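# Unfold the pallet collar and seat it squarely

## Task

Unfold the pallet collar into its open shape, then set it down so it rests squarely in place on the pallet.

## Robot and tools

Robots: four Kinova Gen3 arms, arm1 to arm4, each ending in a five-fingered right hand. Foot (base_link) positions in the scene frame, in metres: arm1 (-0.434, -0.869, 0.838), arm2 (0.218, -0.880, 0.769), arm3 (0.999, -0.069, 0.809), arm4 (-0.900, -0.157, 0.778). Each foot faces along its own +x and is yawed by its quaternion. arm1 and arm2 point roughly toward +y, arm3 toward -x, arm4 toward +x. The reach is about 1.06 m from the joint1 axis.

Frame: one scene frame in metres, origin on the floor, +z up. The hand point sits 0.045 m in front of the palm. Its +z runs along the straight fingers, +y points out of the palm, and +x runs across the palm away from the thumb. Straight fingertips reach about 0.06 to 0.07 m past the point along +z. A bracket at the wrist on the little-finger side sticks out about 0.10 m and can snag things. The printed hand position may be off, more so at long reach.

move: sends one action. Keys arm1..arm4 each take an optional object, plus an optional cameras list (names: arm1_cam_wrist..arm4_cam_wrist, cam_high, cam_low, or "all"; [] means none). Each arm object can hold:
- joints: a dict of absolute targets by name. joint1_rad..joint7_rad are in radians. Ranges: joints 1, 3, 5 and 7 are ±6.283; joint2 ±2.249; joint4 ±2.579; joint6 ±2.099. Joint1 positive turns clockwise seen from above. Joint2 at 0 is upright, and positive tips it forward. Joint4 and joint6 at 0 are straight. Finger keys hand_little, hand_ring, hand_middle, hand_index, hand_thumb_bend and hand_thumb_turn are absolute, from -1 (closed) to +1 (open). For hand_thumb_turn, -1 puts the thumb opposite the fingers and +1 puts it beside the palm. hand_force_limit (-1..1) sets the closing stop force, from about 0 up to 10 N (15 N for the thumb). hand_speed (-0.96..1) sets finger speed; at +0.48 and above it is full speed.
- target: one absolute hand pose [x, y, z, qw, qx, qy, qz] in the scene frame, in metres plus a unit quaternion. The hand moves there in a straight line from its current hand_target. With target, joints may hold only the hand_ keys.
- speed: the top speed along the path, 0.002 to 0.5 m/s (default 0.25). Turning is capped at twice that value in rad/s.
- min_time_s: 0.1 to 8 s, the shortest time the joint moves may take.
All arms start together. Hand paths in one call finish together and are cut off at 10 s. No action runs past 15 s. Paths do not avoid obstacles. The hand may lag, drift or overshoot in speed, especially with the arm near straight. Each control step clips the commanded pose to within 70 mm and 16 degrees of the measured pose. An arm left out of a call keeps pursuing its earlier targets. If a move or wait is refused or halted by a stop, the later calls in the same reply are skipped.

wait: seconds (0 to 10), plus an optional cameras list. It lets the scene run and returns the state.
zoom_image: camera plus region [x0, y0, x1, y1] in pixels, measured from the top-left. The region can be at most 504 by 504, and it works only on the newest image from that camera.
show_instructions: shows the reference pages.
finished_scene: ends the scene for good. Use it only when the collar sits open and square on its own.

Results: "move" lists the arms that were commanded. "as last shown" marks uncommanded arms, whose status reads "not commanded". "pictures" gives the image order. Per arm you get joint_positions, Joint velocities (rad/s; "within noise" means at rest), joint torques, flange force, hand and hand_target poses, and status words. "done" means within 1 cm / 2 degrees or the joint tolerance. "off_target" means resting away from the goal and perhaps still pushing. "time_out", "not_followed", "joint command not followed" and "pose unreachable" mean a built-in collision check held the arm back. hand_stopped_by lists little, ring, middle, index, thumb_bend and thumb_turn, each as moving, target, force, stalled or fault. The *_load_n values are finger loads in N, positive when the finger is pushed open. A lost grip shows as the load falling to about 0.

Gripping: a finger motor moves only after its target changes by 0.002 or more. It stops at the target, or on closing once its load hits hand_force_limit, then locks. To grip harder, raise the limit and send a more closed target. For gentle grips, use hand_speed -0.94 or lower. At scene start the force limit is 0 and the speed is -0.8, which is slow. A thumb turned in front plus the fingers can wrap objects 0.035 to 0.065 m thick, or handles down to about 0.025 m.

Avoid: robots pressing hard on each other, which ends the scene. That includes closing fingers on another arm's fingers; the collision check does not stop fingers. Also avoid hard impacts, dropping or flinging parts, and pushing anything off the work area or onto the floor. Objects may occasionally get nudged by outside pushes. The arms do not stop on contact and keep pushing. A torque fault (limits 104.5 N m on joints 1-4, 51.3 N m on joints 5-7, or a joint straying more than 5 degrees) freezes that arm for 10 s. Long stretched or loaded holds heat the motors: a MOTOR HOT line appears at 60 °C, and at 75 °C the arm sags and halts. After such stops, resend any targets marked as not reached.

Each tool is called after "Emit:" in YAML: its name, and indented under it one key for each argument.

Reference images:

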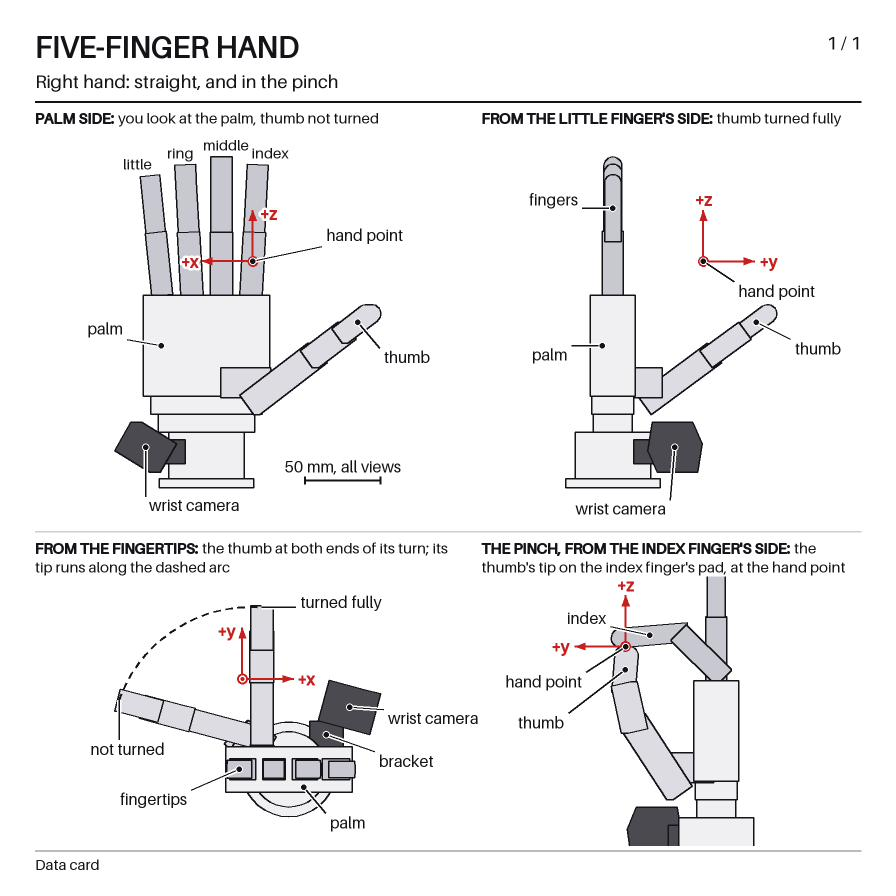

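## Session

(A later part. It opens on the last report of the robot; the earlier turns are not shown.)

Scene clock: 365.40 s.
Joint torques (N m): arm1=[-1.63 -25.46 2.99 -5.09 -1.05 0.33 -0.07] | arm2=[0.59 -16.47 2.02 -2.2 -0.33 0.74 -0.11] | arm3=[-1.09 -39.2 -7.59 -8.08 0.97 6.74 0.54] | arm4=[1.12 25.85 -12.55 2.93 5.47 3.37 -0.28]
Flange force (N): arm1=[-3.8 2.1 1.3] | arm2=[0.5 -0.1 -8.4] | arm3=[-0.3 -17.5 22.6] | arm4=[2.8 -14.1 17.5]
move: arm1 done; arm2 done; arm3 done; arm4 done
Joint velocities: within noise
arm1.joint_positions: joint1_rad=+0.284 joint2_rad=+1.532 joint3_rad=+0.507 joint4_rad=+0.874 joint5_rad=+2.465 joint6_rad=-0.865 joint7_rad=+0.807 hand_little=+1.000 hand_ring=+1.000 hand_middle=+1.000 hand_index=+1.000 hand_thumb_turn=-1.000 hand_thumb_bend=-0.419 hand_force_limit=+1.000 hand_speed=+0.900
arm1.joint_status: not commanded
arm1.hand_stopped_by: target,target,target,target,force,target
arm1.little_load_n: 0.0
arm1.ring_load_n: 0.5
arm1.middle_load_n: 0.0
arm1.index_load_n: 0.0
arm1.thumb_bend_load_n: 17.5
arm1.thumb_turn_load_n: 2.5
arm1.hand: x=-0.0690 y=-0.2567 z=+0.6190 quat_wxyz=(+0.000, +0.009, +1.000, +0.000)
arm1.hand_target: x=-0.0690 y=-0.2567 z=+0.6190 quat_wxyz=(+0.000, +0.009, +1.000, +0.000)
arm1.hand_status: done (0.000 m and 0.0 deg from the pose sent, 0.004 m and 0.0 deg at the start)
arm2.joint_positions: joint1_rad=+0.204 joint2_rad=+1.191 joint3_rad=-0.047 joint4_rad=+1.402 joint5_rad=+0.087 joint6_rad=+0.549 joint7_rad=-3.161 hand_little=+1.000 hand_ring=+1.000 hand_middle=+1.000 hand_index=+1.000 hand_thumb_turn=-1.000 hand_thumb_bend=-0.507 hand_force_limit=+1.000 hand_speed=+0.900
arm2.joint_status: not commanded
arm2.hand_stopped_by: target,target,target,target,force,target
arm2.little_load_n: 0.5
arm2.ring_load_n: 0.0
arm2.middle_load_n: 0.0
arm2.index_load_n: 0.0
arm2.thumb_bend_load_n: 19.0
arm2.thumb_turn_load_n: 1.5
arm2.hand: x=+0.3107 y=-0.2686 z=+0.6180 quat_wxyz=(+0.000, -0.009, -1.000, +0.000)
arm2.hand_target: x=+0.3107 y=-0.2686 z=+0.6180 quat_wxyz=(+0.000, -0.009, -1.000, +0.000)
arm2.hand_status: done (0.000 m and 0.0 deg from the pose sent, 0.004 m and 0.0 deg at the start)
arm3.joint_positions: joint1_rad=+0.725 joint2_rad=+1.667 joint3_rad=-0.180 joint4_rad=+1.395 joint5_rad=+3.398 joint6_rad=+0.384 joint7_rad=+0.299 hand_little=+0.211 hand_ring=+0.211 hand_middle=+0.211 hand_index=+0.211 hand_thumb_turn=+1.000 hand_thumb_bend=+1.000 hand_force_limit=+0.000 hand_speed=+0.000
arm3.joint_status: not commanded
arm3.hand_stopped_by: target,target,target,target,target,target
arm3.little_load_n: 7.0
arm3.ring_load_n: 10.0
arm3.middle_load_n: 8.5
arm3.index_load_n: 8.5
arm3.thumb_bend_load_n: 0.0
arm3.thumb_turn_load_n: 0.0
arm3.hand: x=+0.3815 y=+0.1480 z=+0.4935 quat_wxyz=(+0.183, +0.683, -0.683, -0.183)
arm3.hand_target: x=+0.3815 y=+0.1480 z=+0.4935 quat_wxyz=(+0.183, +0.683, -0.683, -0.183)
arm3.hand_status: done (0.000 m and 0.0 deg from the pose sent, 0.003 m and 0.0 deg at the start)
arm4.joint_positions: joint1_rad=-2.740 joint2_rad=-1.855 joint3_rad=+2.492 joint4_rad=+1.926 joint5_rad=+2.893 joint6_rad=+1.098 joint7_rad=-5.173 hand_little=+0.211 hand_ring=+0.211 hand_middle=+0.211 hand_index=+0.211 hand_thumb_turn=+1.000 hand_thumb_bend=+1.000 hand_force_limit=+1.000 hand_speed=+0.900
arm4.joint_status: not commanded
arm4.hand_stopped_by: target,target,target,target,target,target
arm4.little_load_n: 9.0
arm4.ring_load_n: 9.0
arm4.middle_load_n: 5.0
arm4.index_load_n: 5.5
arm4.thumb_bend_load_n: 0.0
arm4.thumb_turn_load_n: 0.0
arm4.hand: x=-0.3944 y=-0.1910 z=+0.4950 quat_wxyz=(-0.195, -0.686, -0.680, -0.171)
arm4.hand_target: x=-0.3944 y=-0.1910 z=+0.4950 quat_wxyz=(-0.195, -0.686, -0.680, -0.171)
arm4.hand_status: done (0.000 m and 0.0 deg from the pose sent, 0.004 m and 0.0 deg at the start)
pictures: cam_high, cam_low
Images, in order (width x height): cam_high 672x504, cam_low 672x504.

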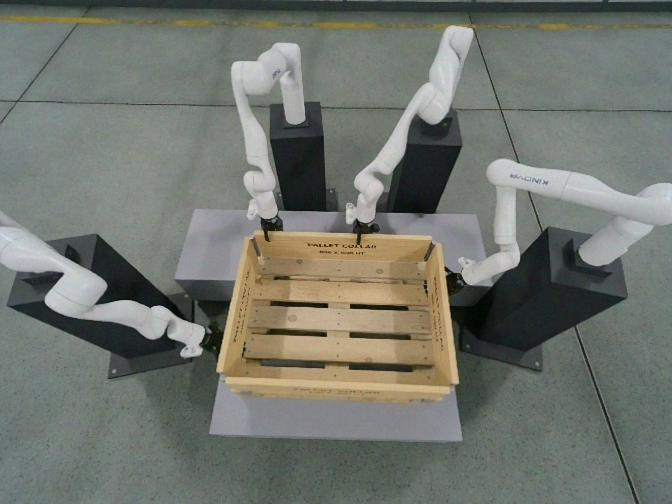

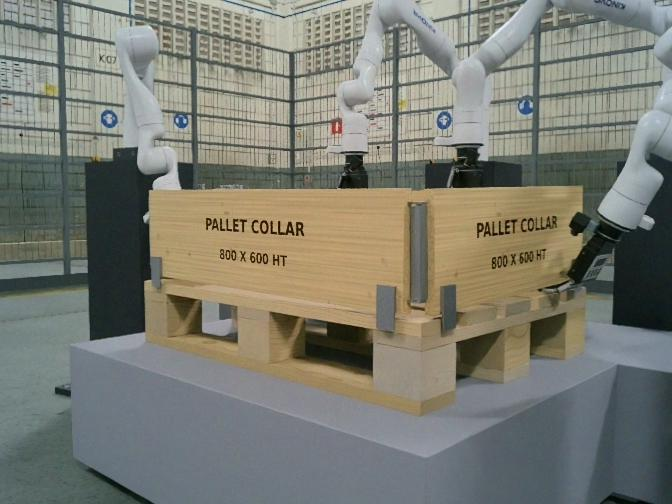

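Emit:
move:
  arm1: {"target": [-0.069, -0.2567, 0.6155, 0, 0.00873, 0.99996, 0], "speed": 0.03}
  arm2: {"target": [0.3107, -0.2686, 0.6147, 0, 0.00873, 0.99996, 0], "speed": 0.03}
  arm3: {"target": [0.3815, 0.148, 0.4905, -0.18301, -0.68301, 0.68301, 0.18301], "speed": 0.03}
  arm4: {"target": [-0.3944, -0.191, 0.4915, 0.1949, 0.6861, 0.67972, 0.17106], "speed": 0.03}
  cameras: ["cam_low", "arm1_cam_wrist", "arm2_cam_wrist"]

Emit:
zoom_image:
  camera: "cam_low"
  region: [350, 250, 480, 350]

Emit:
zoom_image:
  camera: "cam_low"
  region: [130, 240, 210, 300]

Emit:
zoom_image:
  camera: "cam_low"
  region: [520, 250, 620, 320]

Emit:
zoom_image:
  camera: "arm2_cam_wrist"
  region: [260, 120, 460, 270]

Scene clock: 366.70 s.
Joint torques (N m): arm1=[-1.67 -25.2 2.88 -5.31 -1.13 0.53 -0.13] | arm2=[0.7 -16.77 2.11 -2.57 -0.27 0.59 -0.06] | arm3=[-1.44 -39.1 -8.03 -7.81 1.06 6.68 0.64] | arm4=[1.43 25.86 -12.12 3.07 5.31 3.49 -0.32]
Flange force (N): arm1=[-3.3 0.9 0.2] | arm2=[0.9 -0.9 -8.3] | arm3=[-0.9 -17.5 23.0] | arm4=[3.6 -13.4 18.3]
move: arm1 done; arm2 done; arm3 done; arm4 done
Joint velocities: within noise
arm1.joint_positions: joint1_rad=+0.285 joint2_rad=+1.540 joint3_rad=+0.507 joint4_rad=+0.867 joint5_rad=+2.464 joint6_rad=-0.864 joint7_rad=+0.805 hand_little=+1.000 hand_ring=+1.000 hand_middle=+1.000 hand_index=+1.000 hand_thumb_turn=-1.000 hand_thumb_bend=-0.419 hand_force_limit=+1.000 hand_speed=+0.900
arm1.joint_status: not commanded
arm1.hand_stopped_by: target,target,target,target,force,target
arm1.little_load_n: 0.0
arm1.ring_load_n: 0.0
arm1.middle_load_n: 0.0
arm1.index_load_n: 0.0
arm1.thumb_bend_load_n: 17.5
arm1.thumb_turn_load_n: 2.5
arm1.hand: x=-0.0690 y=-0.2567 z=+0.6155 quat_wxyz=(+0.000, +0.009, +1.000, +0.000)
arm1.hand_target: x=-0.0690 y=-0.2567 z=+0.6155 quat_wxyz=(+0.000, +0.009, +1.000, +0.000)
arm1.hand_status: done (0.000 m and 0.0 deg from the pose sent, 0.003 m and 0.0 deg at the start)
arm2.joint_positions: joint1_rad=+0.204 joint2_rad=+1.198 joint3_rad=-0.047 joint4_rad=+1.399 joint5_rad=+0.088 joint6_rad=+0.545 joint7_rad=-3.161 hand_little=+1.000 hand_ring=+1.000 hand_middle=+1.000 hand_index=+1.000 hand_thumb_turn=-1.000 hand_thumb_bend=-0.507 hand_force_limit=+1.000 hand_speed=+0.900
arm2.joint_status: not commanded
arm2.hand_stopped_by: target,target,target,target,force,target
arm2.little_load_n: 0.0
arm2.ring_load_n: 0.0
arm2.middle_load_n: 0.0
arm2.index_load_n: 0.0
arm2.thumb_bend_load_n: 19.0
arm2.thumb_turn_load_n: 1.5
arm2.hand: x=+0.3107 y=-0.2686 z=+0.6147 quat_wxyz=(+0.000, -0.009, -1.000, +0.000)
arm2.hand_target: x=+0.3107 y=-0.2686 z=+0.6147 quat_wxyz=(+0.000, -0.009, -1.000, +0.000)
arm2.hand_status: done (0.000 m and 0.0 deg from the pose sent, 0.003 m and 0.0 deg at the start)
arm3.joint_positions: joint1_rad=+0.725 joint2_rad=+1.674 joint3_rad=-0.180 joint4_rad=+1.387 joint5_rad=+3.399 joint6_rad=+0.383 joint7_rad=+0.299 hand_little=+0.211 hand_ring=+0.211 hand_middle=+0.211 hand_index=+0.211 hand_thumb_turn=+1.000 hand_thumb_bend=+1.000 hand_force_limit=+0.000 hand_speed=+0.000
arm3.joint_status: not commanded
arm3.hand_stopped_by: target,target,target,target,target,target
arm3.little_load_n: 7.0
arm3.ring_load_n: 10.5
arm3.middle_load_n: 9.0
arm3.index_load_n: 8.5
arm3.thumb_bend_load_n: 0.0
arm3.thumb_turn_load_n: 0.0
arm3.hand: x=+0.3815 y=+0.1480 z=+0.4905 quat_wxyz=(+0.183, +0.683, -0.683, -0.183)
arm3.hand_target: x=+0.3815 y=+0.1480 z=+0.4905 quat_wxyz=(+0.183, +0.683, -0.683, -0.183)
arm3.hand_status: done (0.000 m and 0.0 deg from the pose sent, 0.003 m and 0.0 deg at the start)
arm4.joint_positions: joint1_rad=-2.740 joint2_rad=-1.862 joint3_rad=+2.494 joint4_rad=+1.917 joint5_rad=+2.898 joint6_rad=+1.094 joint7_rad=-5.173 hand_little=+0.211 hand_ring=+0.211 hand_middle=+0.211 hand_index=+0.211 hand_thumb_turn=+1.000 hand_thumb_bend=+1.000 hand_force_limit=+1.000 hand_speed=+0.900
arm4.joint_status: not commanded
arm4.hand_stopped_by: target,target,target,target,target,target
arm4.little_load_n: 9.0
arm4.ring_load_n: 9.0
arm4.middle_load_n: 5.0
arm4.index_load_n: 5.5
arm4.thumb_bend_load_n: 0.0
arm4.thumb_turn_load_n: 0.0
arm4.hand: x=-0.3944 y=-0.1910 z=+0.4915 quat_wxyz=(-0.195, -0.686, -0.680, -0.171)
arm4.hand_target: x=-0.3944 y=-0.1910 z=+0.4915 quat_wxyz=(-0.195, -0.686, -0.680, -0.171)
arm4.hand_status: done (0.000 m and 0.0 deg from the pose sent, 0.004 m and 0.0 deg at the start)
pictures: arm1_cam_wrist, arm2_cam_wrist, cam_low
Images, in order (width x height): arm1_cam_wrist 672x504, arm2_cam_wrist 672x504, cam_low 672x504.

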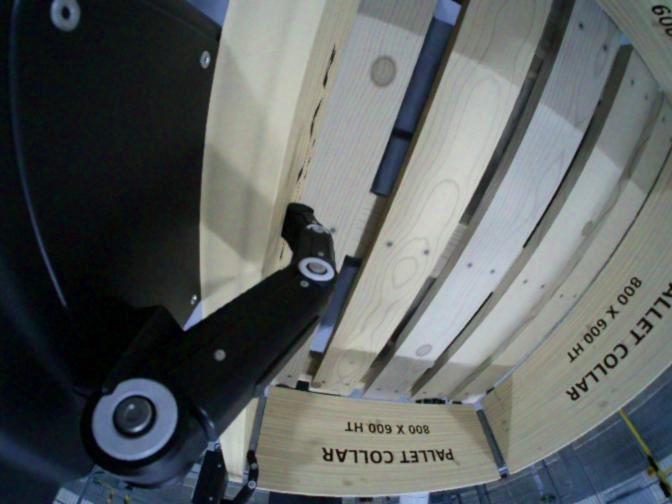

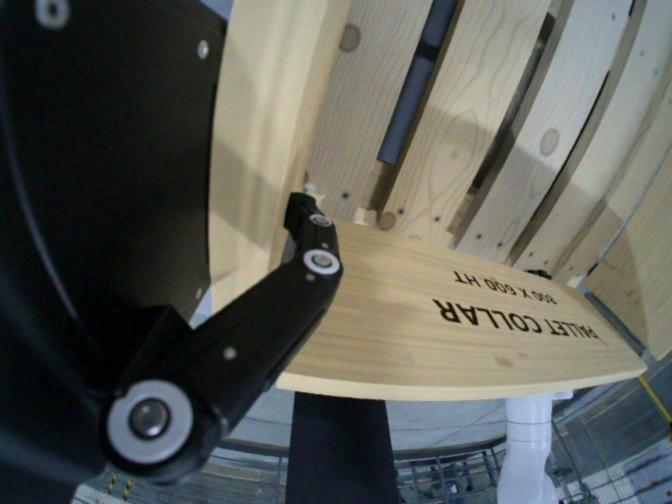

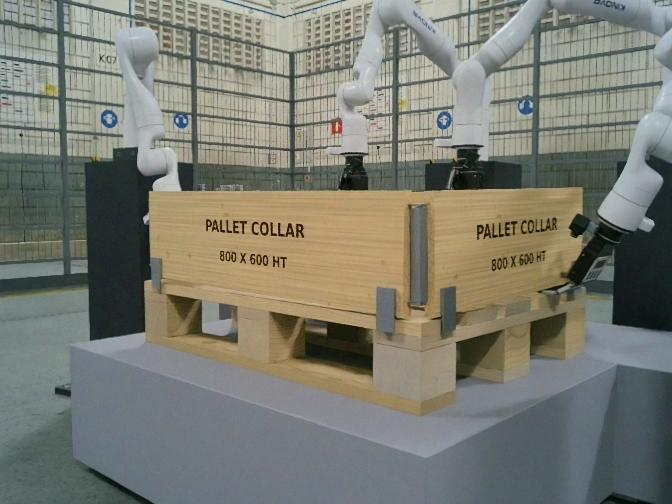

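Scaled by 3.877 from the camera's image (finer frame: 960x720).

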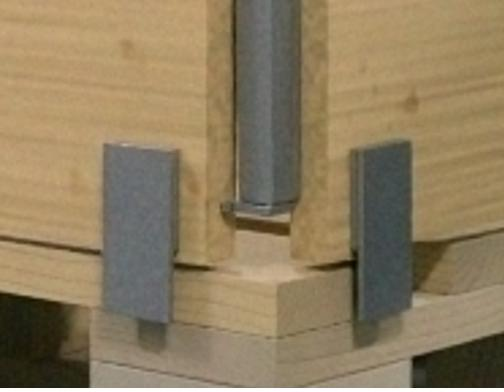

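Scaled by 6.300 from the camera's image (finer frame: 960x720).

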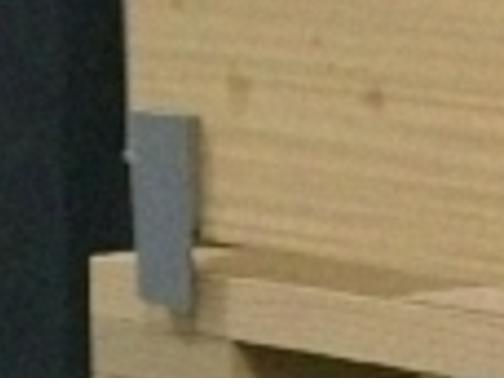

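Scaled by 5.040 from the camera's image (finer frame: 960x720).

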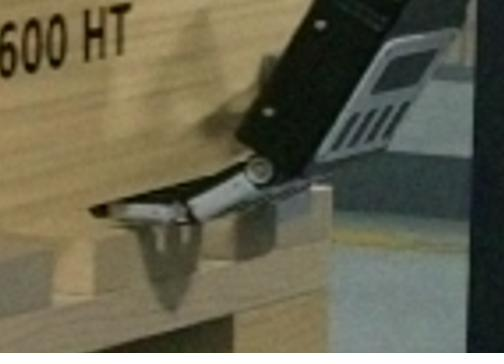

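Scaled by 2.520 from the camera's image (finer frame: 960x720).

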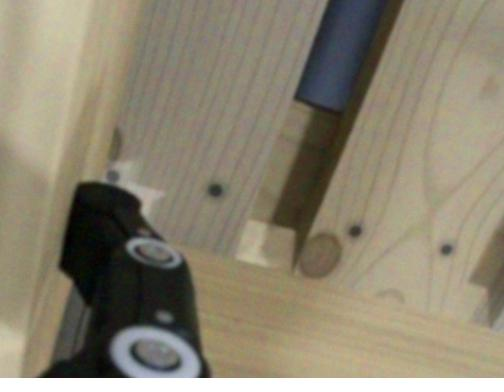

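Emit:
move:
  arm1: {"target": [-0.069, -0.2567, 0.6135, 0, 0.00873, 0.99996, 0], "speed": 0.03}
  arm2: {"target": [0.3107, -0.2686, 0.6117, 0, 0.00873, 0.99996, 0], "speed": 0.03}
  cameras: ["cam_low", "cam_high", "arm2_cam_wrist"]

Emit:
zoom_image:
  camera: "cam_low"
  region: [350, 250, 480, 350]

Emit:
zoom_image:
  camera: "arm2_cam_wrist"
  region: [260, 120, 460, 270]

Scene clock: 368.37 s.
Joint torques (N m): arm1=[-3.4 -24.94 1.33 -7.87 -2.36 2.4 -0.65] | arm2=[-0.02 -16.73 1.69 -5.23 -0.13 -1.06 0.06] | arm3=[-6.24 -39.7 -12.77 -5.62 2.54 6.67 0.95] | arm4=[3.59 28.54 -11.22 2.2 5.01 5.17 -0.25]
Flange force (N): arm1=[-2.8 -6.9 -6.1] | arm2=[0.4 -7.5 -12.8] | arm3=[-8.9 -19.5 28.8] | arm4=[8.3 -14.2 23.0]
move: arm1 done; arm2 done
Joint velocities: within noise
arm1.joint_positions: joint1_rad=+0.286 joint2_rad=+1.544 joint3_rad=+0.506 joint4_rad=+0.863 joint5_rad=+2.464 joint6_rad=-0.863 joint7_rad=+0.804 hand_little=+1.000 hand_ring=+1.000 hand_middle=+1.000 hand_index=+1.000 hand_thumb_turn=-1.000 hand_thumb_bend=-0.419 hand_force_limit=+1.000 hand_speed=+0.900
arm1.joint_status: not commanded
arm1.hand_stopped_by: target,target,target,target,force,target
arm1.little_load_n: 0.0
arm1.ring_load_n: 0.0
arm1.middle_load_n: 0.0
arm1.index_load_n: 0.0
arm1.thumb_bend_load_n: 18.0
arm1.thumb_turn_load_n: 2.0
arm1.hand: x=-0.0690 y=-0.2567 z=+0.6135 quat_wxyz=(+0.000, +0.009, +1.000, +0.000)
arm1.hand_target: x=-0.0690 y=-0.2567 z=+0.6135 quat_wxyz=(+0.000, +0.009, +1.000, +0.000)
arm1.hand_status: done (0.000 m and 0.0 deg from the pose sent, 0.002 m and 0.0 deg at the start)
arm2.joint_positions: joint1_rad=+0.204 joint2_rad=+1.204 joint3_rad=-0.047 joint4_rad=+1.396 joint5_rad=+0.088 joint6_rad=+0.541 joint7_rad=-3.161 hand_little=+1.000 hand_ring=+1.000 hand_middle=+1.000 hand_index=+1.000 hand_thumb_turn=-1.000 hand_thumb_bend=-0.507 hand_force_limit=+1.000 hand_speed=+0.900
arm2.joint_status: not commanded
arm2.hand_stopped_by: target,target,target,target,force,target
arm2.little_load_n: 0.0
arm2.ring_load_n: 0.0
arm2.middle_load_n: 0.0
arm2.index_load_n: 0.0
arm2.thumb_bend_load_n: 19.5
arm2.thumb_turn_load_n: 1.5
arm2.hand: x=+0.3107 y=-0.2686 z=+0.6117 quat_wxyz=(+0.000, -0.009, -1.000, +0.000)
arm2.hand_target: x=+0.3107 y=-0.2686 z=+0.6117 quat_wxyz=(+0.000, -0.009, -1.000, +0.000)
arm2.hand_status: done (0.000 m and 0.0 deg from the pose sent, 0.003 m and 0.0 deg at the start)
arm3, arm4: as last shown
arm3.little_load_n: 9.5
arm3.ring_load_n: 12.5
arm3.middle_load_n: 10.0
arm3.thumb_bend_load_n: -0.5
arm4.little_load_n: 8.0
arm4.ring_load_n: 9.5
arm4.middle_load_n: 6.5
arm4.index_load_n: 7.5
pictures: arm2_cam_wrist, cam_high, cam_low
Images, in order (width x height): arm2_cam_wrist 672x504, cam_high 672x504, cam_low 672x504.

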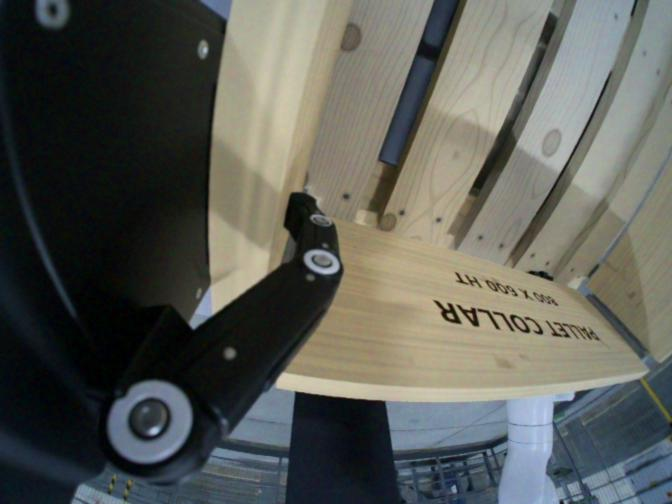

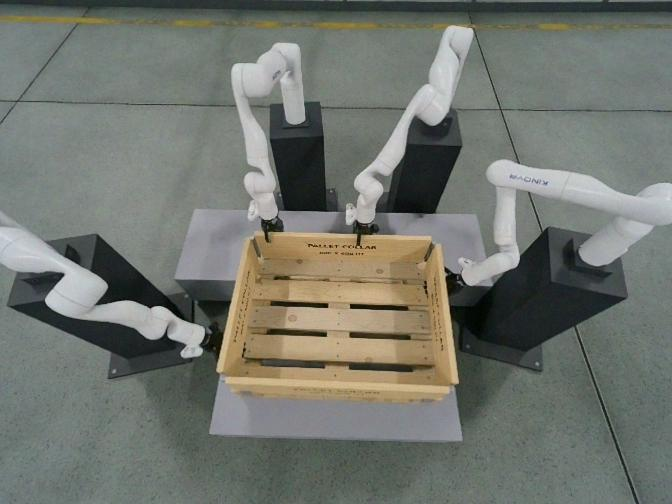

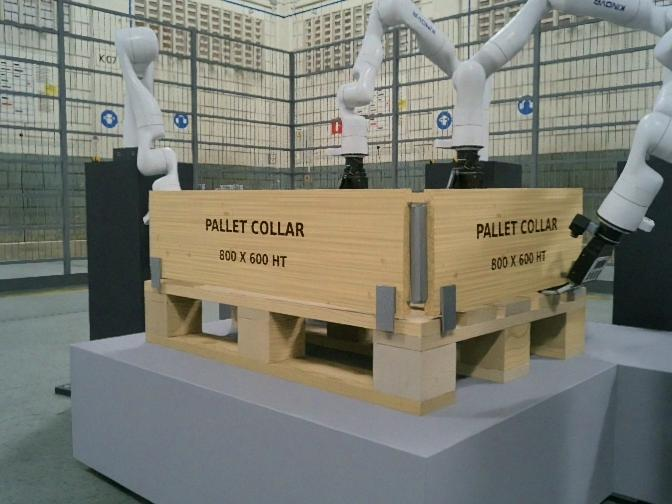

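Scaled by 3.877 from the camera's image (finer frame: 960x720).

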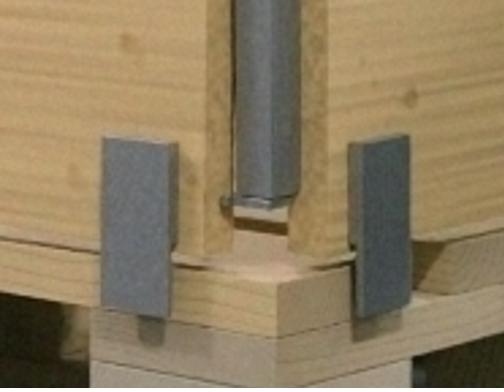

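Scaled by 2.520 from the camera's image (finer frame: 960x720).

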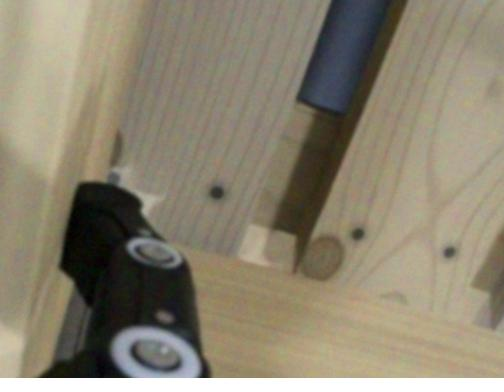

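Emit:
move:
  arm3: {"target": [0.3815, 0.12, 0.4905, -0.18301, -0.68301, 0.68301, 0.18301], "speed": 0.03}
  cameras: ["cam_low", "arm3_cam_wrist"]

Emit:
zoom_image:
  camera: "cam_low"
  region: [350, 250, 480, 350]

Scene clock: 371.17 s.
Joint torques (N m): arm1=[-4.22 -25 1.27 -9.33 -2.08 3.24 0.33] | arm2=[-0.87 -18.11 1.16 -12.53 0.34 -5.31 0.58] | arm3=[-15.76 -42.01 -22.29 -3.6 5.57 7.31 1.29] | arm4=[4.2 29.34 -10.96 2 5 5.61 -0.22]
Flange force (N): arm1=[-1.1 -9.4 -8.3] | arm2=[1.3 -24.1 -21.5] | arm3=[-24.7 -25.2 36.3] | arm4=[9.8 -14.4 24.4]
move: arm3 done
Joint velocities: within noise
arm1, arm2, arm4: as last shown
arm1.thumb_bend_load_n: 17.5
arm1.thumb_turn_load_n: 2.5
arm2.thumb_bend_load_n: 19.0
arm3.joint_positions: joint1_rad=+0.658 joint2_rad=+1.671 joint3_rad=-0.165 joint4_rad=+1.425 joint5_rad=+3.332 joint6_rad=+0.430 joint7_rad=+0.297 hand_little=+0.211 hand_ring=+0.211 hand_middle=+0.211 hand_index=+0.211 hand_thumb_turn=+1.000 hand_thumb_bend=+1.000 hand_force_limit=+0.000 hand_speed=+0.000
arm3.joint_status: not commanded
arm3.hand_stopped_by: target,target,target,target,target,target
arm3.little_load_n: 11.0
arm3.ring_load_n: 14.5
arm3.middle_load_n: 12.5
arm3.index_load_n: 11.0
arm3.thumb_bend_load_n: 0.0
arm3.thumb_turn_load_n: 0.0
arm3.hand: x=+0.3815 y=+0.1200 z=+0.4905 quat_wxyz=(+0.183, +0.683, -0.683, -0.183)
arm3.hand_target: x=+0.3815 y=+0.1200 z=+0.4905 quat_wxyz=(+0.183, +0.683, -0.683, -0.183)
arm3.hand_status: done (0.000 m and 0.0 deg from the pose sent, 0.028 m and 0.0 deg at the start)
arm4.little_load_n: 8.5
arm4.ring_load_n: 10.0
arm4.index_load_n: 8.0
pictures: arm3_cam_wrist, cam_low
Images, in order (width x height): arm3_cam_wrist 672x504, cam_low 672x504.

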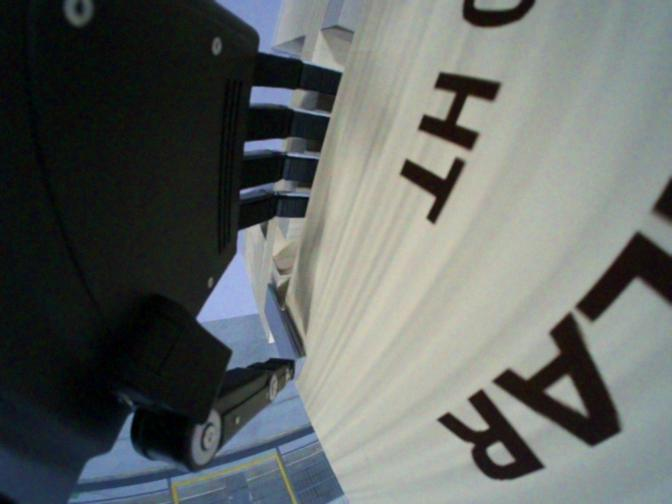

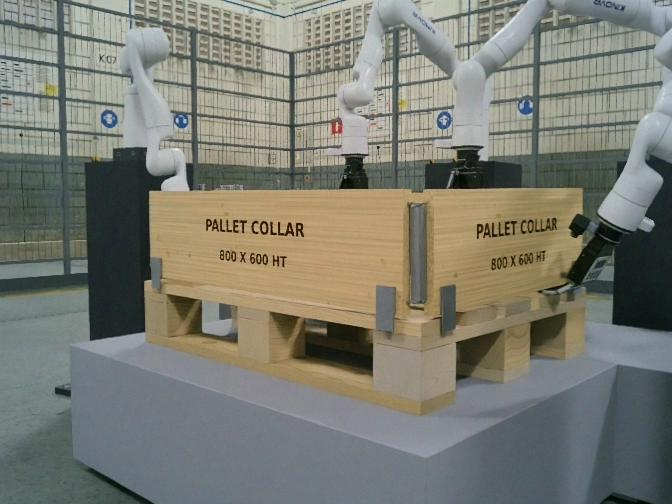

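Scaled by 3.877 from the camera's image (finer frame: 960x720).

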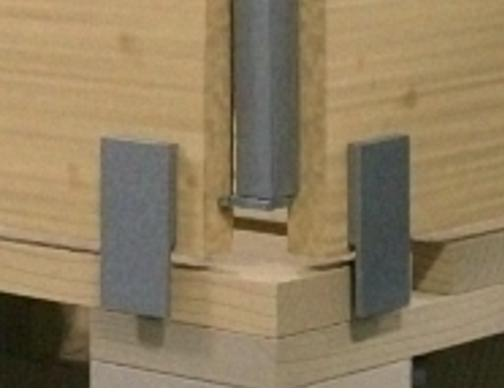

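Emit:
move:
  arm1: {"target": [-0.069, -0.2567, 0.615, 0, 0.00873, 0.99996, 0], "speed": 0.03}
  arm2: {"target": [0.3107, -0.2686, 0.6137, 0, 0.00873, 0.99996, 0], "speed": 0.03}
  arm3: {"target": [0.3815, 0.121, 0.4905, -0.18301, -0.68301, 0.68301, 0.18301], "speed": 0.03}
  cameras: ["cam_low", "cam_high"]

Emit:
zoom_image:
  camera: "cam_low"
  region: [350, 250, 480, 350]

Emit:
zoom_image:
  camera: "cam_low"
  region: [130, 240, 210, 300]

Scene clock: 372.37 s.
Joint torques (N m): arm1=[-2.56 -25.99 2.51 -6.02 -1.21 0.69 0.13] | arm2=[0.91 -17.2 2.53 -9.07 0.32 -3.32 0.28] | arm3=[-9.4 -41.3 -15.95 -5.96 3.44 7.42 0.82] | arm4=[1.98 26.25 -11.59 2.85 5.08 3.87 -0.26]
Flange force (N): arm1=[-4.0 0.2 0.8] | arm2=[3.3 -16.2 -17.9] | arm3=[-14.6 -22.6 30.2] | arm4=[4.8 -13.2 19.1]
move: arm1 done; arm2 done; arm3 done
Joint velocities: within noise
arm1.joint_positions: joint1_rad=+0.285 joint2_rad=+1.541 joint3_rad=+0.507 joint4_rad=+0.866 joint5_rad=+2.464 joint6_rad=-0.863 joint7_rad=+0.805 hand_little=+1.000 hand_ring=+1.000 hand_middle=+1.000 hand_index=+1.000 hand_thumb_turn=-1.000 hand_thumb_bend=-0.419 hand_force_limit=+1.000 hand_speed=+0.900
arm1.joint_status: not commanded
arm1.hand_stopped_by: target,target,target,target,force,target
arm1.little_load_n: 0.0
arm1.ring_load_n: 0.0
arm1.middle_load_n: 0.0
arm1.index_load_n: 0.0
arm1.thumb_bend_load_n: 17.5
arm1.thumb_turn_load_n: 2.5
arm1.hand: x=-0.0690 y=-0.2567 z=+0.6150 quat_wxyz=(+0.000, +0.009, +1.000, +0.000)
arm1.hand_target: x=-0.0690 y=-0.2567 z=+0.6150 quat_wxyz=(+0.000, +0.009, +1.000, +0.000)
arm1.hand_status: done (0.000 m and 0.0 deg from the pose sent, 0.002 m and 0.0 deg at the start)
arm2.joint_positions: joint1_rad=+0.204 joint2_rad=+1.200 joint3_rad=-0.047 joint4_rad=+1.398 joint5_rad=+0.088 joint6_rad=+0.544 joint7_rad=-3.161 hand_little=+1.000 hand_ring=+1.000 hand_middle=+1.000 hand_index=+1.000 hand_thumb_turn=-1.000 hand_thumb_bend=-0.507 hand_force_limit=+1.000 hand_speed=+0.900
arm2.joint_status: not commanded
arm2.hand_stopped_by: target,target,target,target,force,target
arm2.little_load_n: 0.0
arm2.ring_load_n: 0.0
arm2.middle_load_n: 0.0
arm2.index_load_n: 0.0
arm2.thumb_bend_load_n: 19.5
arm2.thumb_turn_load_n: 1.5
arm2.hand: x=+0.3107 y=-0.2686 z=+0.6137 quat_wxyz=(+0.000, -0.009, -1.000, +0.000)
arm2.hand_target: x=+0.3107 y=-0.2686 z=+0.6137 quat_wxyz=(+0.000, -0.009, -1.000, +0.000)
arm2.hand_status: done (0.000 m and 0.0 deg from the pose sent, 0.002 m and 0.0 deg at the start)
arm3.joint_positions: joint1_rad=+0.660 joint2_rad=+1.671 joint3_rad=-0.165 joint4_rad=+1.424 joint5_rad=+3.334 joint6_rad=+0.429 joint7_rad=+0.297 hand_little=+0.211 hand_ring=+0.211 hand_middle=+0.211 hand_index=+0.211 hand_thumb_turn=+1.000 hand_thumb_bend=+1.000 hand_force_limit=+0.000 hand_speed=+0.000
arm3.joint_status: not commanded
arm3.hand_stopped_by: target,target,target,target,target,target
arm3.little_load_n: 9.0
arm3.ring_load_n: 12.5
arm3.middle_load_n: 11.0
arm3.index_load_n: 10.5
arm3.thumb_bend_load_n: 0.0
arm3.thumb_turn_load_n: 0.0
arm3.hand: x=+0.3814 y=+0.1210 z=+0.4906 quat_wxyz=(+0.183, +0.683, -0.683, -0.183)
arm3.hand_target: x=+0.3815 y=+0.1210 z=+0.4905 quat_wxyz=(+0.183, +0.683, -0.683, -0.183)
arm3.hand_status: done (0.000 m and 0.0 deg from the pose sent, 0.001 m and 0.0 deg at the start)
arm4: as last shown
arm4.little_load_n: 9.0
arm4.ring_load_n: 9.0
arm4.middle_load_n: 5.0
arm4.index_load_n: 5.5
pictures: cam_high, cam_low
Images, in order (width x height): cam_high 672x504, cam_low 672x504.

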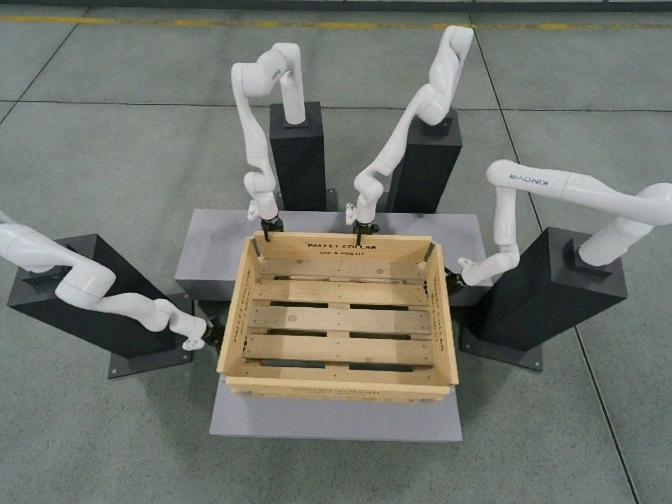

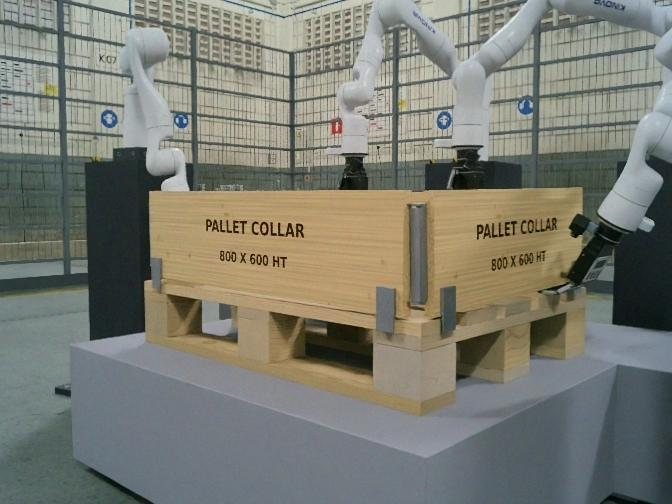

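Scaled by 3.877 from the camera's image (finer frame: 960x720).

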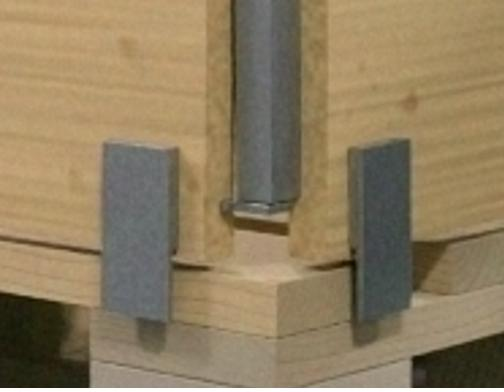

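Scaled by 6.300 from the camera's image (finer frame: 960x720).

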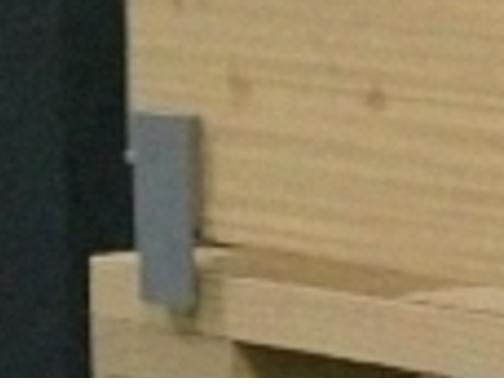

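Emit:
move:
  arm2: {"target": [0.3107, -0.268, 0.6167, 0, 0.00873, 0.99996, 0], "speed": 0.03}
  arm3: {"target": [0.3815, 0.122, 0.4905, -0.18301, -0.68301, 0.68301, 0.18301], "speed": 0.03}
  cameras: ["cam_low"]

Emit:
zoom_image:
  camera: "cam_low"
  region: [350, 250, 480, 350]

Scene clock: 374.73 s.
Joint torques (N m): arm1=[-0.54 -16.52 2.23 -3.42 -0.71 1.44 0.05] | arm2=[1.47 -22.02 3.13 -5.44 0.14 -0.25 -0.03] | arm3=[-2.95 -38.84 -9.29 -7.13 1.2 6.76 0.28] | arm4=[2.08 26.84 -12.43 4.92 5.19 3.94 -0.54]
Flange force (N): arm1=[-0.1 -0.8 -15.4] | arm2=[2.6 -3.7 -1.1] | arm3=[-4.8 -18.3 23.8] | arm4=[4.8 -13.1 27.2]
move: arm2 done; arm3 done
Joint velocities: within noise
arm1, arm4: as last shown
arm1.thumb_bend_load_n: 17.0
arm1.thumb_turn_load_n: 2.0
arm2.joint_positions: joint1_rad=+0.204 joint2_rad=+1.194 joint3_rad=-0.047 joint4_rad=+1.398 joint5_rad=+0.088 joint6_rad=+0.549 joint7_rad=-3.161 hand_little=+1.000 hand_ring=+1.000 hand_middle=+1.000 hand_index=+1.000 hand_thumb_turn=-1.000 hand_thumb_bend=-0.507 hand_force_limit=+1.000 hand_speed=+0.900
arm2.joint_status: not commanded
arm2.hand_stopped_by: target,target,target,target,force,target
arm2.little_load_n: 0.0
arm2.ring_load_n: 0.0
arm2.middle_load_n: 0.0
arm2.index_load_n: 0.0
arm2.thumb_bend_load_n: 19.0
arm2.thumb_turn_load_n: 1.5
arm2.hand: x=+0.3107 y=-0.2680 z=+0.6167 quat_wxyz=(+0.000, -0.009, -1.000, +0.000)
arm2.hand_target: x=+0.3107 y=-0.2680 z=+0.6167 quat_wxyz=(+0.000, -0.009, -1.000, +0.000)
arm2.hand_status: done (0.000 m and 0.0 deg from the pose sent, 0.003 m and 0.0 deg at the start)
arm3.joint_positions: joint1_rad=+0.663 joint2_rad=+1.671 joint3_rad=-0.165 joint4_rad=+1.422 joint5_rad=+3.337 joint6_rad=+0.427 joint7_rad=+0.297 hand_little=+0.211 hand_ring=+0.211 hand_middle=+0.211 hand_index=+0.211 hand_thumb_turn=+1.000 hand_thumb_bend=+1.000 hand_force_limit=+0.000 hand_speed=+0.000
arm3.joint_status: not commanded
arm3.hand_stopped_by: target,target,target,target,target,target
arm3.little_load_n: 6.5
arm3.ring_load_n: 10.0
arm3.middle_load_n: 9.5
arm3.index_load_n: 9.5
arm3.thumb_bend_load_n: 0.0
arm3.thumb_turn_load_n: 0.0
arm3.hand: x=+0.3815 y=+0.1220 z=+0.4905 quat_wxyz=(+0.183, +0.683, -0.683, -0.183)
arm3.hand_target: x=+0.3815 y=+0.1220 z=+0.4905 quat_wxyz=(+0.183, +0.683, -0.683, -0.183)
arm3.hand_status: done (0.000 m and 0.0 deg from the pose sent, 0.001 m and 0.0 deg at the start)
arm4.little_load_n: 11.5
arm4.ring_load_n: 11.0
arm4.middle_load_n: 6.0
arm4.index_load_n: 6.0
Images, in order (width x height): cam_low 672x504.

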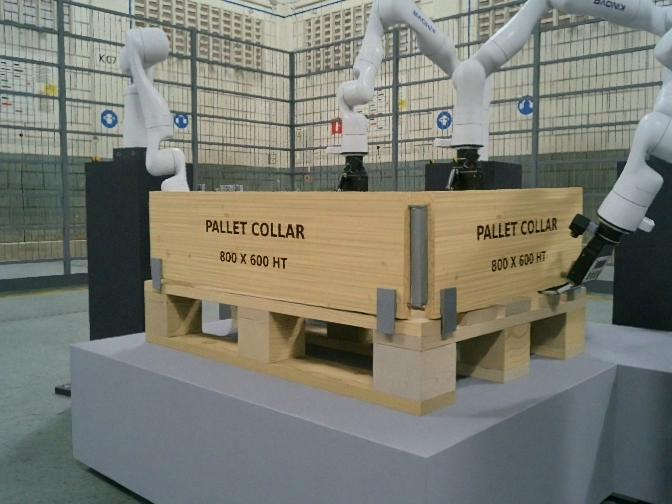

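Scaled by 3.877 from the camera's image (finer frame: 960x720).

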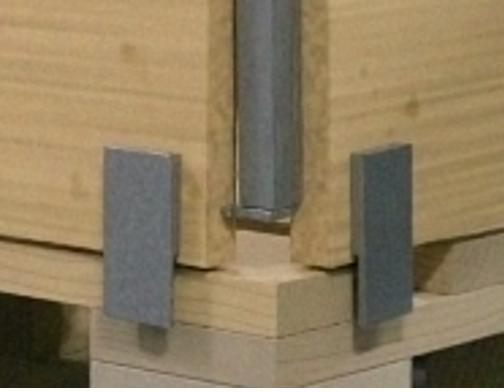

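Emit:
move:
  arm1: {"target": [-0.069, -0.2567, 0.618, 0, 0.00873, 0.99996, 0], "speed": 0.03}
  cameras: ["cam_low", "arm1_cam_wrist"]

Emit:
zoom_image:
  camera: "cam_low"
  region: [350, 250, 480, 350]

Emit:
zoom_image:
  camera: "cam_low"
  region: [130, 240, 210, 300]

Scene clock: 375.87 s.
Joint torques (N m): arm1=[0.47 -27.72 5.31 -2.94 0.16 -1.2 -0.02] | arm2=[0.84 -16.05 2.35 -5.64 0 -1.45 0.04] | arm3=[-3.17 -40.67 -9.75 -8.67 1.25 7.51 0.34] | arm4=[-1.1 23.25 -13.47 3.68 5.8 1.75 -0.23]
Flange force (N): arm1=[-4.6 10.2 10.5] | arm2=[2.0 -8.6 -14.9] | arm3=[-4.4 -20.8 22.9] | arm4=[-2.1 -13.4 12.6]
move: arm1 done
Joint velocities: within noise
arm1.joint_positions: joint1_rad=+0.284 joint2_rad=+1.534 joint3_rad=+0.507 joint4_rad=+0.872 joint5_rad=+2.465 joint6_rad=-0.865 joint7_rad=+0.806 hand_little=+1.000 hand_ring=+1.000 hand_middle=+1.000 hand_index=+1.000 hand_thumb_turn=-1.000 hand_thumb_bend=-0.419 hand_force_limit=+1.000 hand_speed=+0.900
arm1.joint_status: not commanded
arm1.hand_stopped_by: target,target,target,target,force,target
arm1.little_load_n: 0.0
arm1.ring_load_n: 0.0
arm1.middle_load_n: 0.0
arm1.index_load_n: 0.0
arm1.thumb_bend_load_n: 17.0
arm1.thumb_turn_load_n: 2.5
arm1.hand: x=-0.0690 y=-0.2567 z=+0.6180 quat_wxyz=(+0.000, +0.009, +1.000, +0.000)
arm1.hand_target: x=-0.0690 y=-0.2567 z=+0.6180 quat_wxyz=(+0.000, +0.009, +1.000, +0.000)
arm1.hand_status: done (0.000 m and 0.0 deg from the pose sent, 0.003 m and 0.0 deg at the start)
arm2, arm3, arm4: as last shown
arm3.little_load_n: 6.0
arm3.middle_load_n: 10.0
arm3.index_load_n: 10.0
arm4.little_load_n: 9.0
arm4.ring_load_n: 8.5
arm4.middle_load_n: 3.5
arm4.index_load_n: 3.0
pictures: arm1_cam_wrist, cam_low
Images, in order (width x height): arm1_cam_wrist 672x504, cam_low 672x504.

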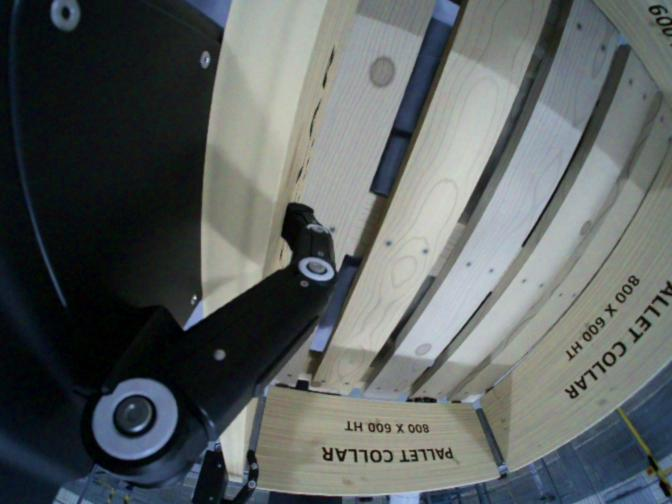

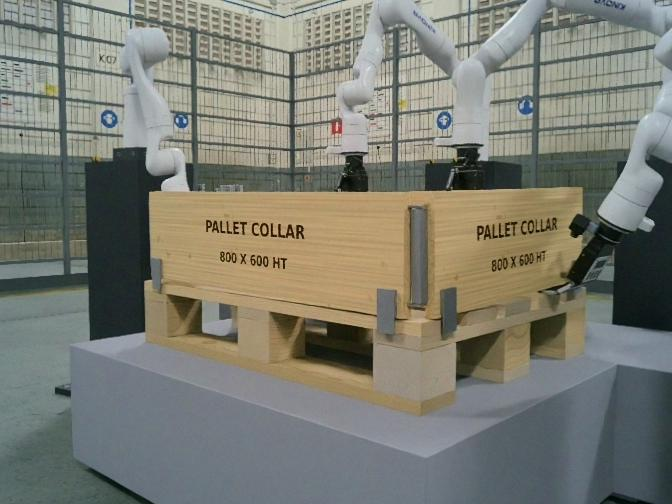

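Scaled by 3.877 from the camera's image (finer frame: 960x720).

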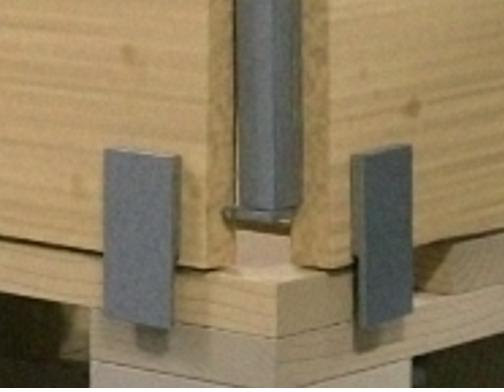

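Scaled by 6.300 from the camera's image (finer frame: 960x720).

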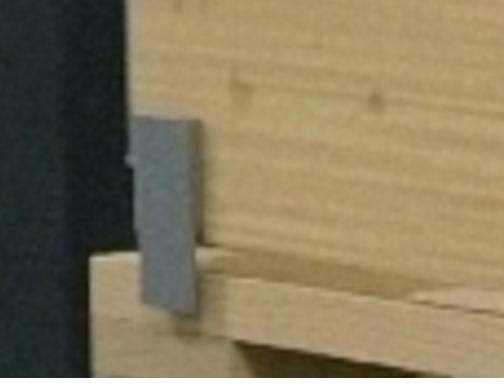

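Emit:
move:
  arm1: {"target": [-0.069, -0.2567, 0.6173, 0, 0.00873, 0.99996, 0], "speed": 0.03}
  arm2: {"target": [0.3107, -0.268, 0.6185, 0, 0.00873, 0.99996, 0], "speed": 0.03}
  cameras: ["cam_low"]

Emit:
zoom_image:
  camera: "cam_low"
  region: [130, 240, 210, 300]

Scene clock: 377.00 s.
Joint torques (N m): arm1=[0.18 -19.06 3.35 -2.53 -0.15 0.35 0.12] | arm2=[1.73 -20.68 3.22 -3.72 0.03 0.55 -0.11] | arm3=[-0.27 -38.54 -6.56 -8.27 0.31 6.82 0.1] | arm4=[0.39 24.9 -13.05 5.25 5.49 2.69 -0.44]
Flange force (N): arm1=[-1.5 4.1 -7.8] | arm2=[2.6 -0.3 -1.3] | arm3=[-0.4 -17.3 20.8] | arm4=[1.3 -12.7 22.6]
move: arm1 done; arm2 done
Joint velocities: within noise
arm1.joint_positions: joint1_rad=+0.285 joint2_rad=+1.536 joint3_rad=+0.507 joint4_rad=+0.870 joint5_rad=+2.465 joint6_rad=-0.864 joint7_rad=+0.806 hand_little=+1.000 hand_ring=+1.000 hand_middle=+1.000 hand_index=+1.000 hand_thumb_turn=-1.000 hand_thumb_bend=-0.419 hand_force_limit=+1.000 hand_speed=+0.900
arm1.joint_status: not commanded
arm1.hand_stopped_by: target,target,target,target,force,target
arm1.little_load_n: 0.0
arm1.ring_load_n: 0.0
arm1.middle_load_n: 0.0
arm1.index_load_n: 0.0
arm1.thumb_bend_load_n: 16.5
arm1.thumb_turn_load_n: 2.0
arm1.hand: x=-0.0690 y=-0.2567 z=+0.6173 quat_wxyz=(+0.000, +0.009, +1.000, +0.000)
arm1.hand_target: x=-0.0690 y=-0.2567 z=+0.6173 quat_wxyz=(+0.000, +0.009, +1.000, +0.000)
arm1.hand_status: done (0.000 m and 0.0 deg from the pose sent, 0.001 m and 0.0 deg at the start)
arm2.joint_positions: joint1_rad=+0.204 joint2_rad=+1.191 joint3_rad=-0.048 joint4_rad=+1.400 joint5_rad=+0.087 joint6_rad=+0.551 joint7_rad=-3.161 hand_little=+1.000 hand_ring=+1.000 hand_middle=+1.000 hand_index=+1.000 hand_thumb_turn=-1.000 hand_thumb_bend=-0.507 hand_force_limit=+1.000 hand_speed=+0.900
arm2.joint_status: not commanded
arm2.hand_stopped_by: target,target,target,target,force,target
arm2.little_load_n: 0.0
arm2.ring_load_n: 0.0
arm2.middle_load_n: 0.0
arm2.index_load_n: 0.0
arm2.thumb_bend_load_n: 18.5
arm2.thumb_turn_load_n: 1.5
arm2.hand: x=+0.3107 y=-0.2680 z=+0.6185 quat_wxyz=(+0.000, -0.009, -1.000, +0.000)
arm2.hand_target: x=+0.3107 y=-0.2680 z=+0.6185 quat_wxyz=(+0.000, -0.009, -1.000, +0.000)
arm2.hand_status: done (0.000 m and 0.0 deg from the pose sent, 0.002 m and 0.0 deg at the start)
arm3, arm4: as last shown
arm3.little_load_n: 5.0
arm3.ring_load_n: 9.0
arm3.middle_load_n: 9.0
arm4.little_load_n: 12.0
arm4.ring_load_n: 10.5
arm4.middle_load_n: 5.0
arm4.index_load_n: 4.0
Images, in order (width x height): cam_low 672x504.

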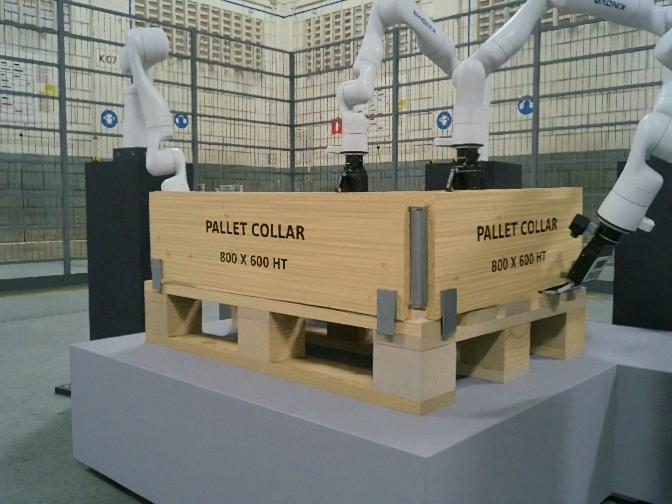

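Scaled by 6.300 from the camera's image (finer frame: 960x720).

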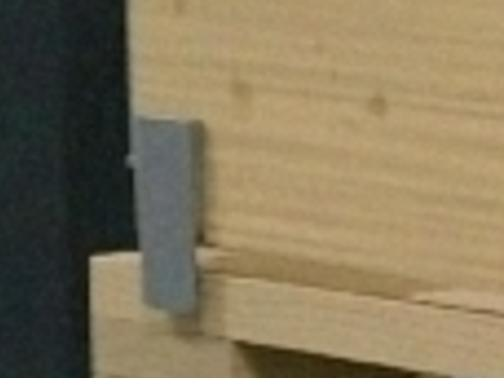

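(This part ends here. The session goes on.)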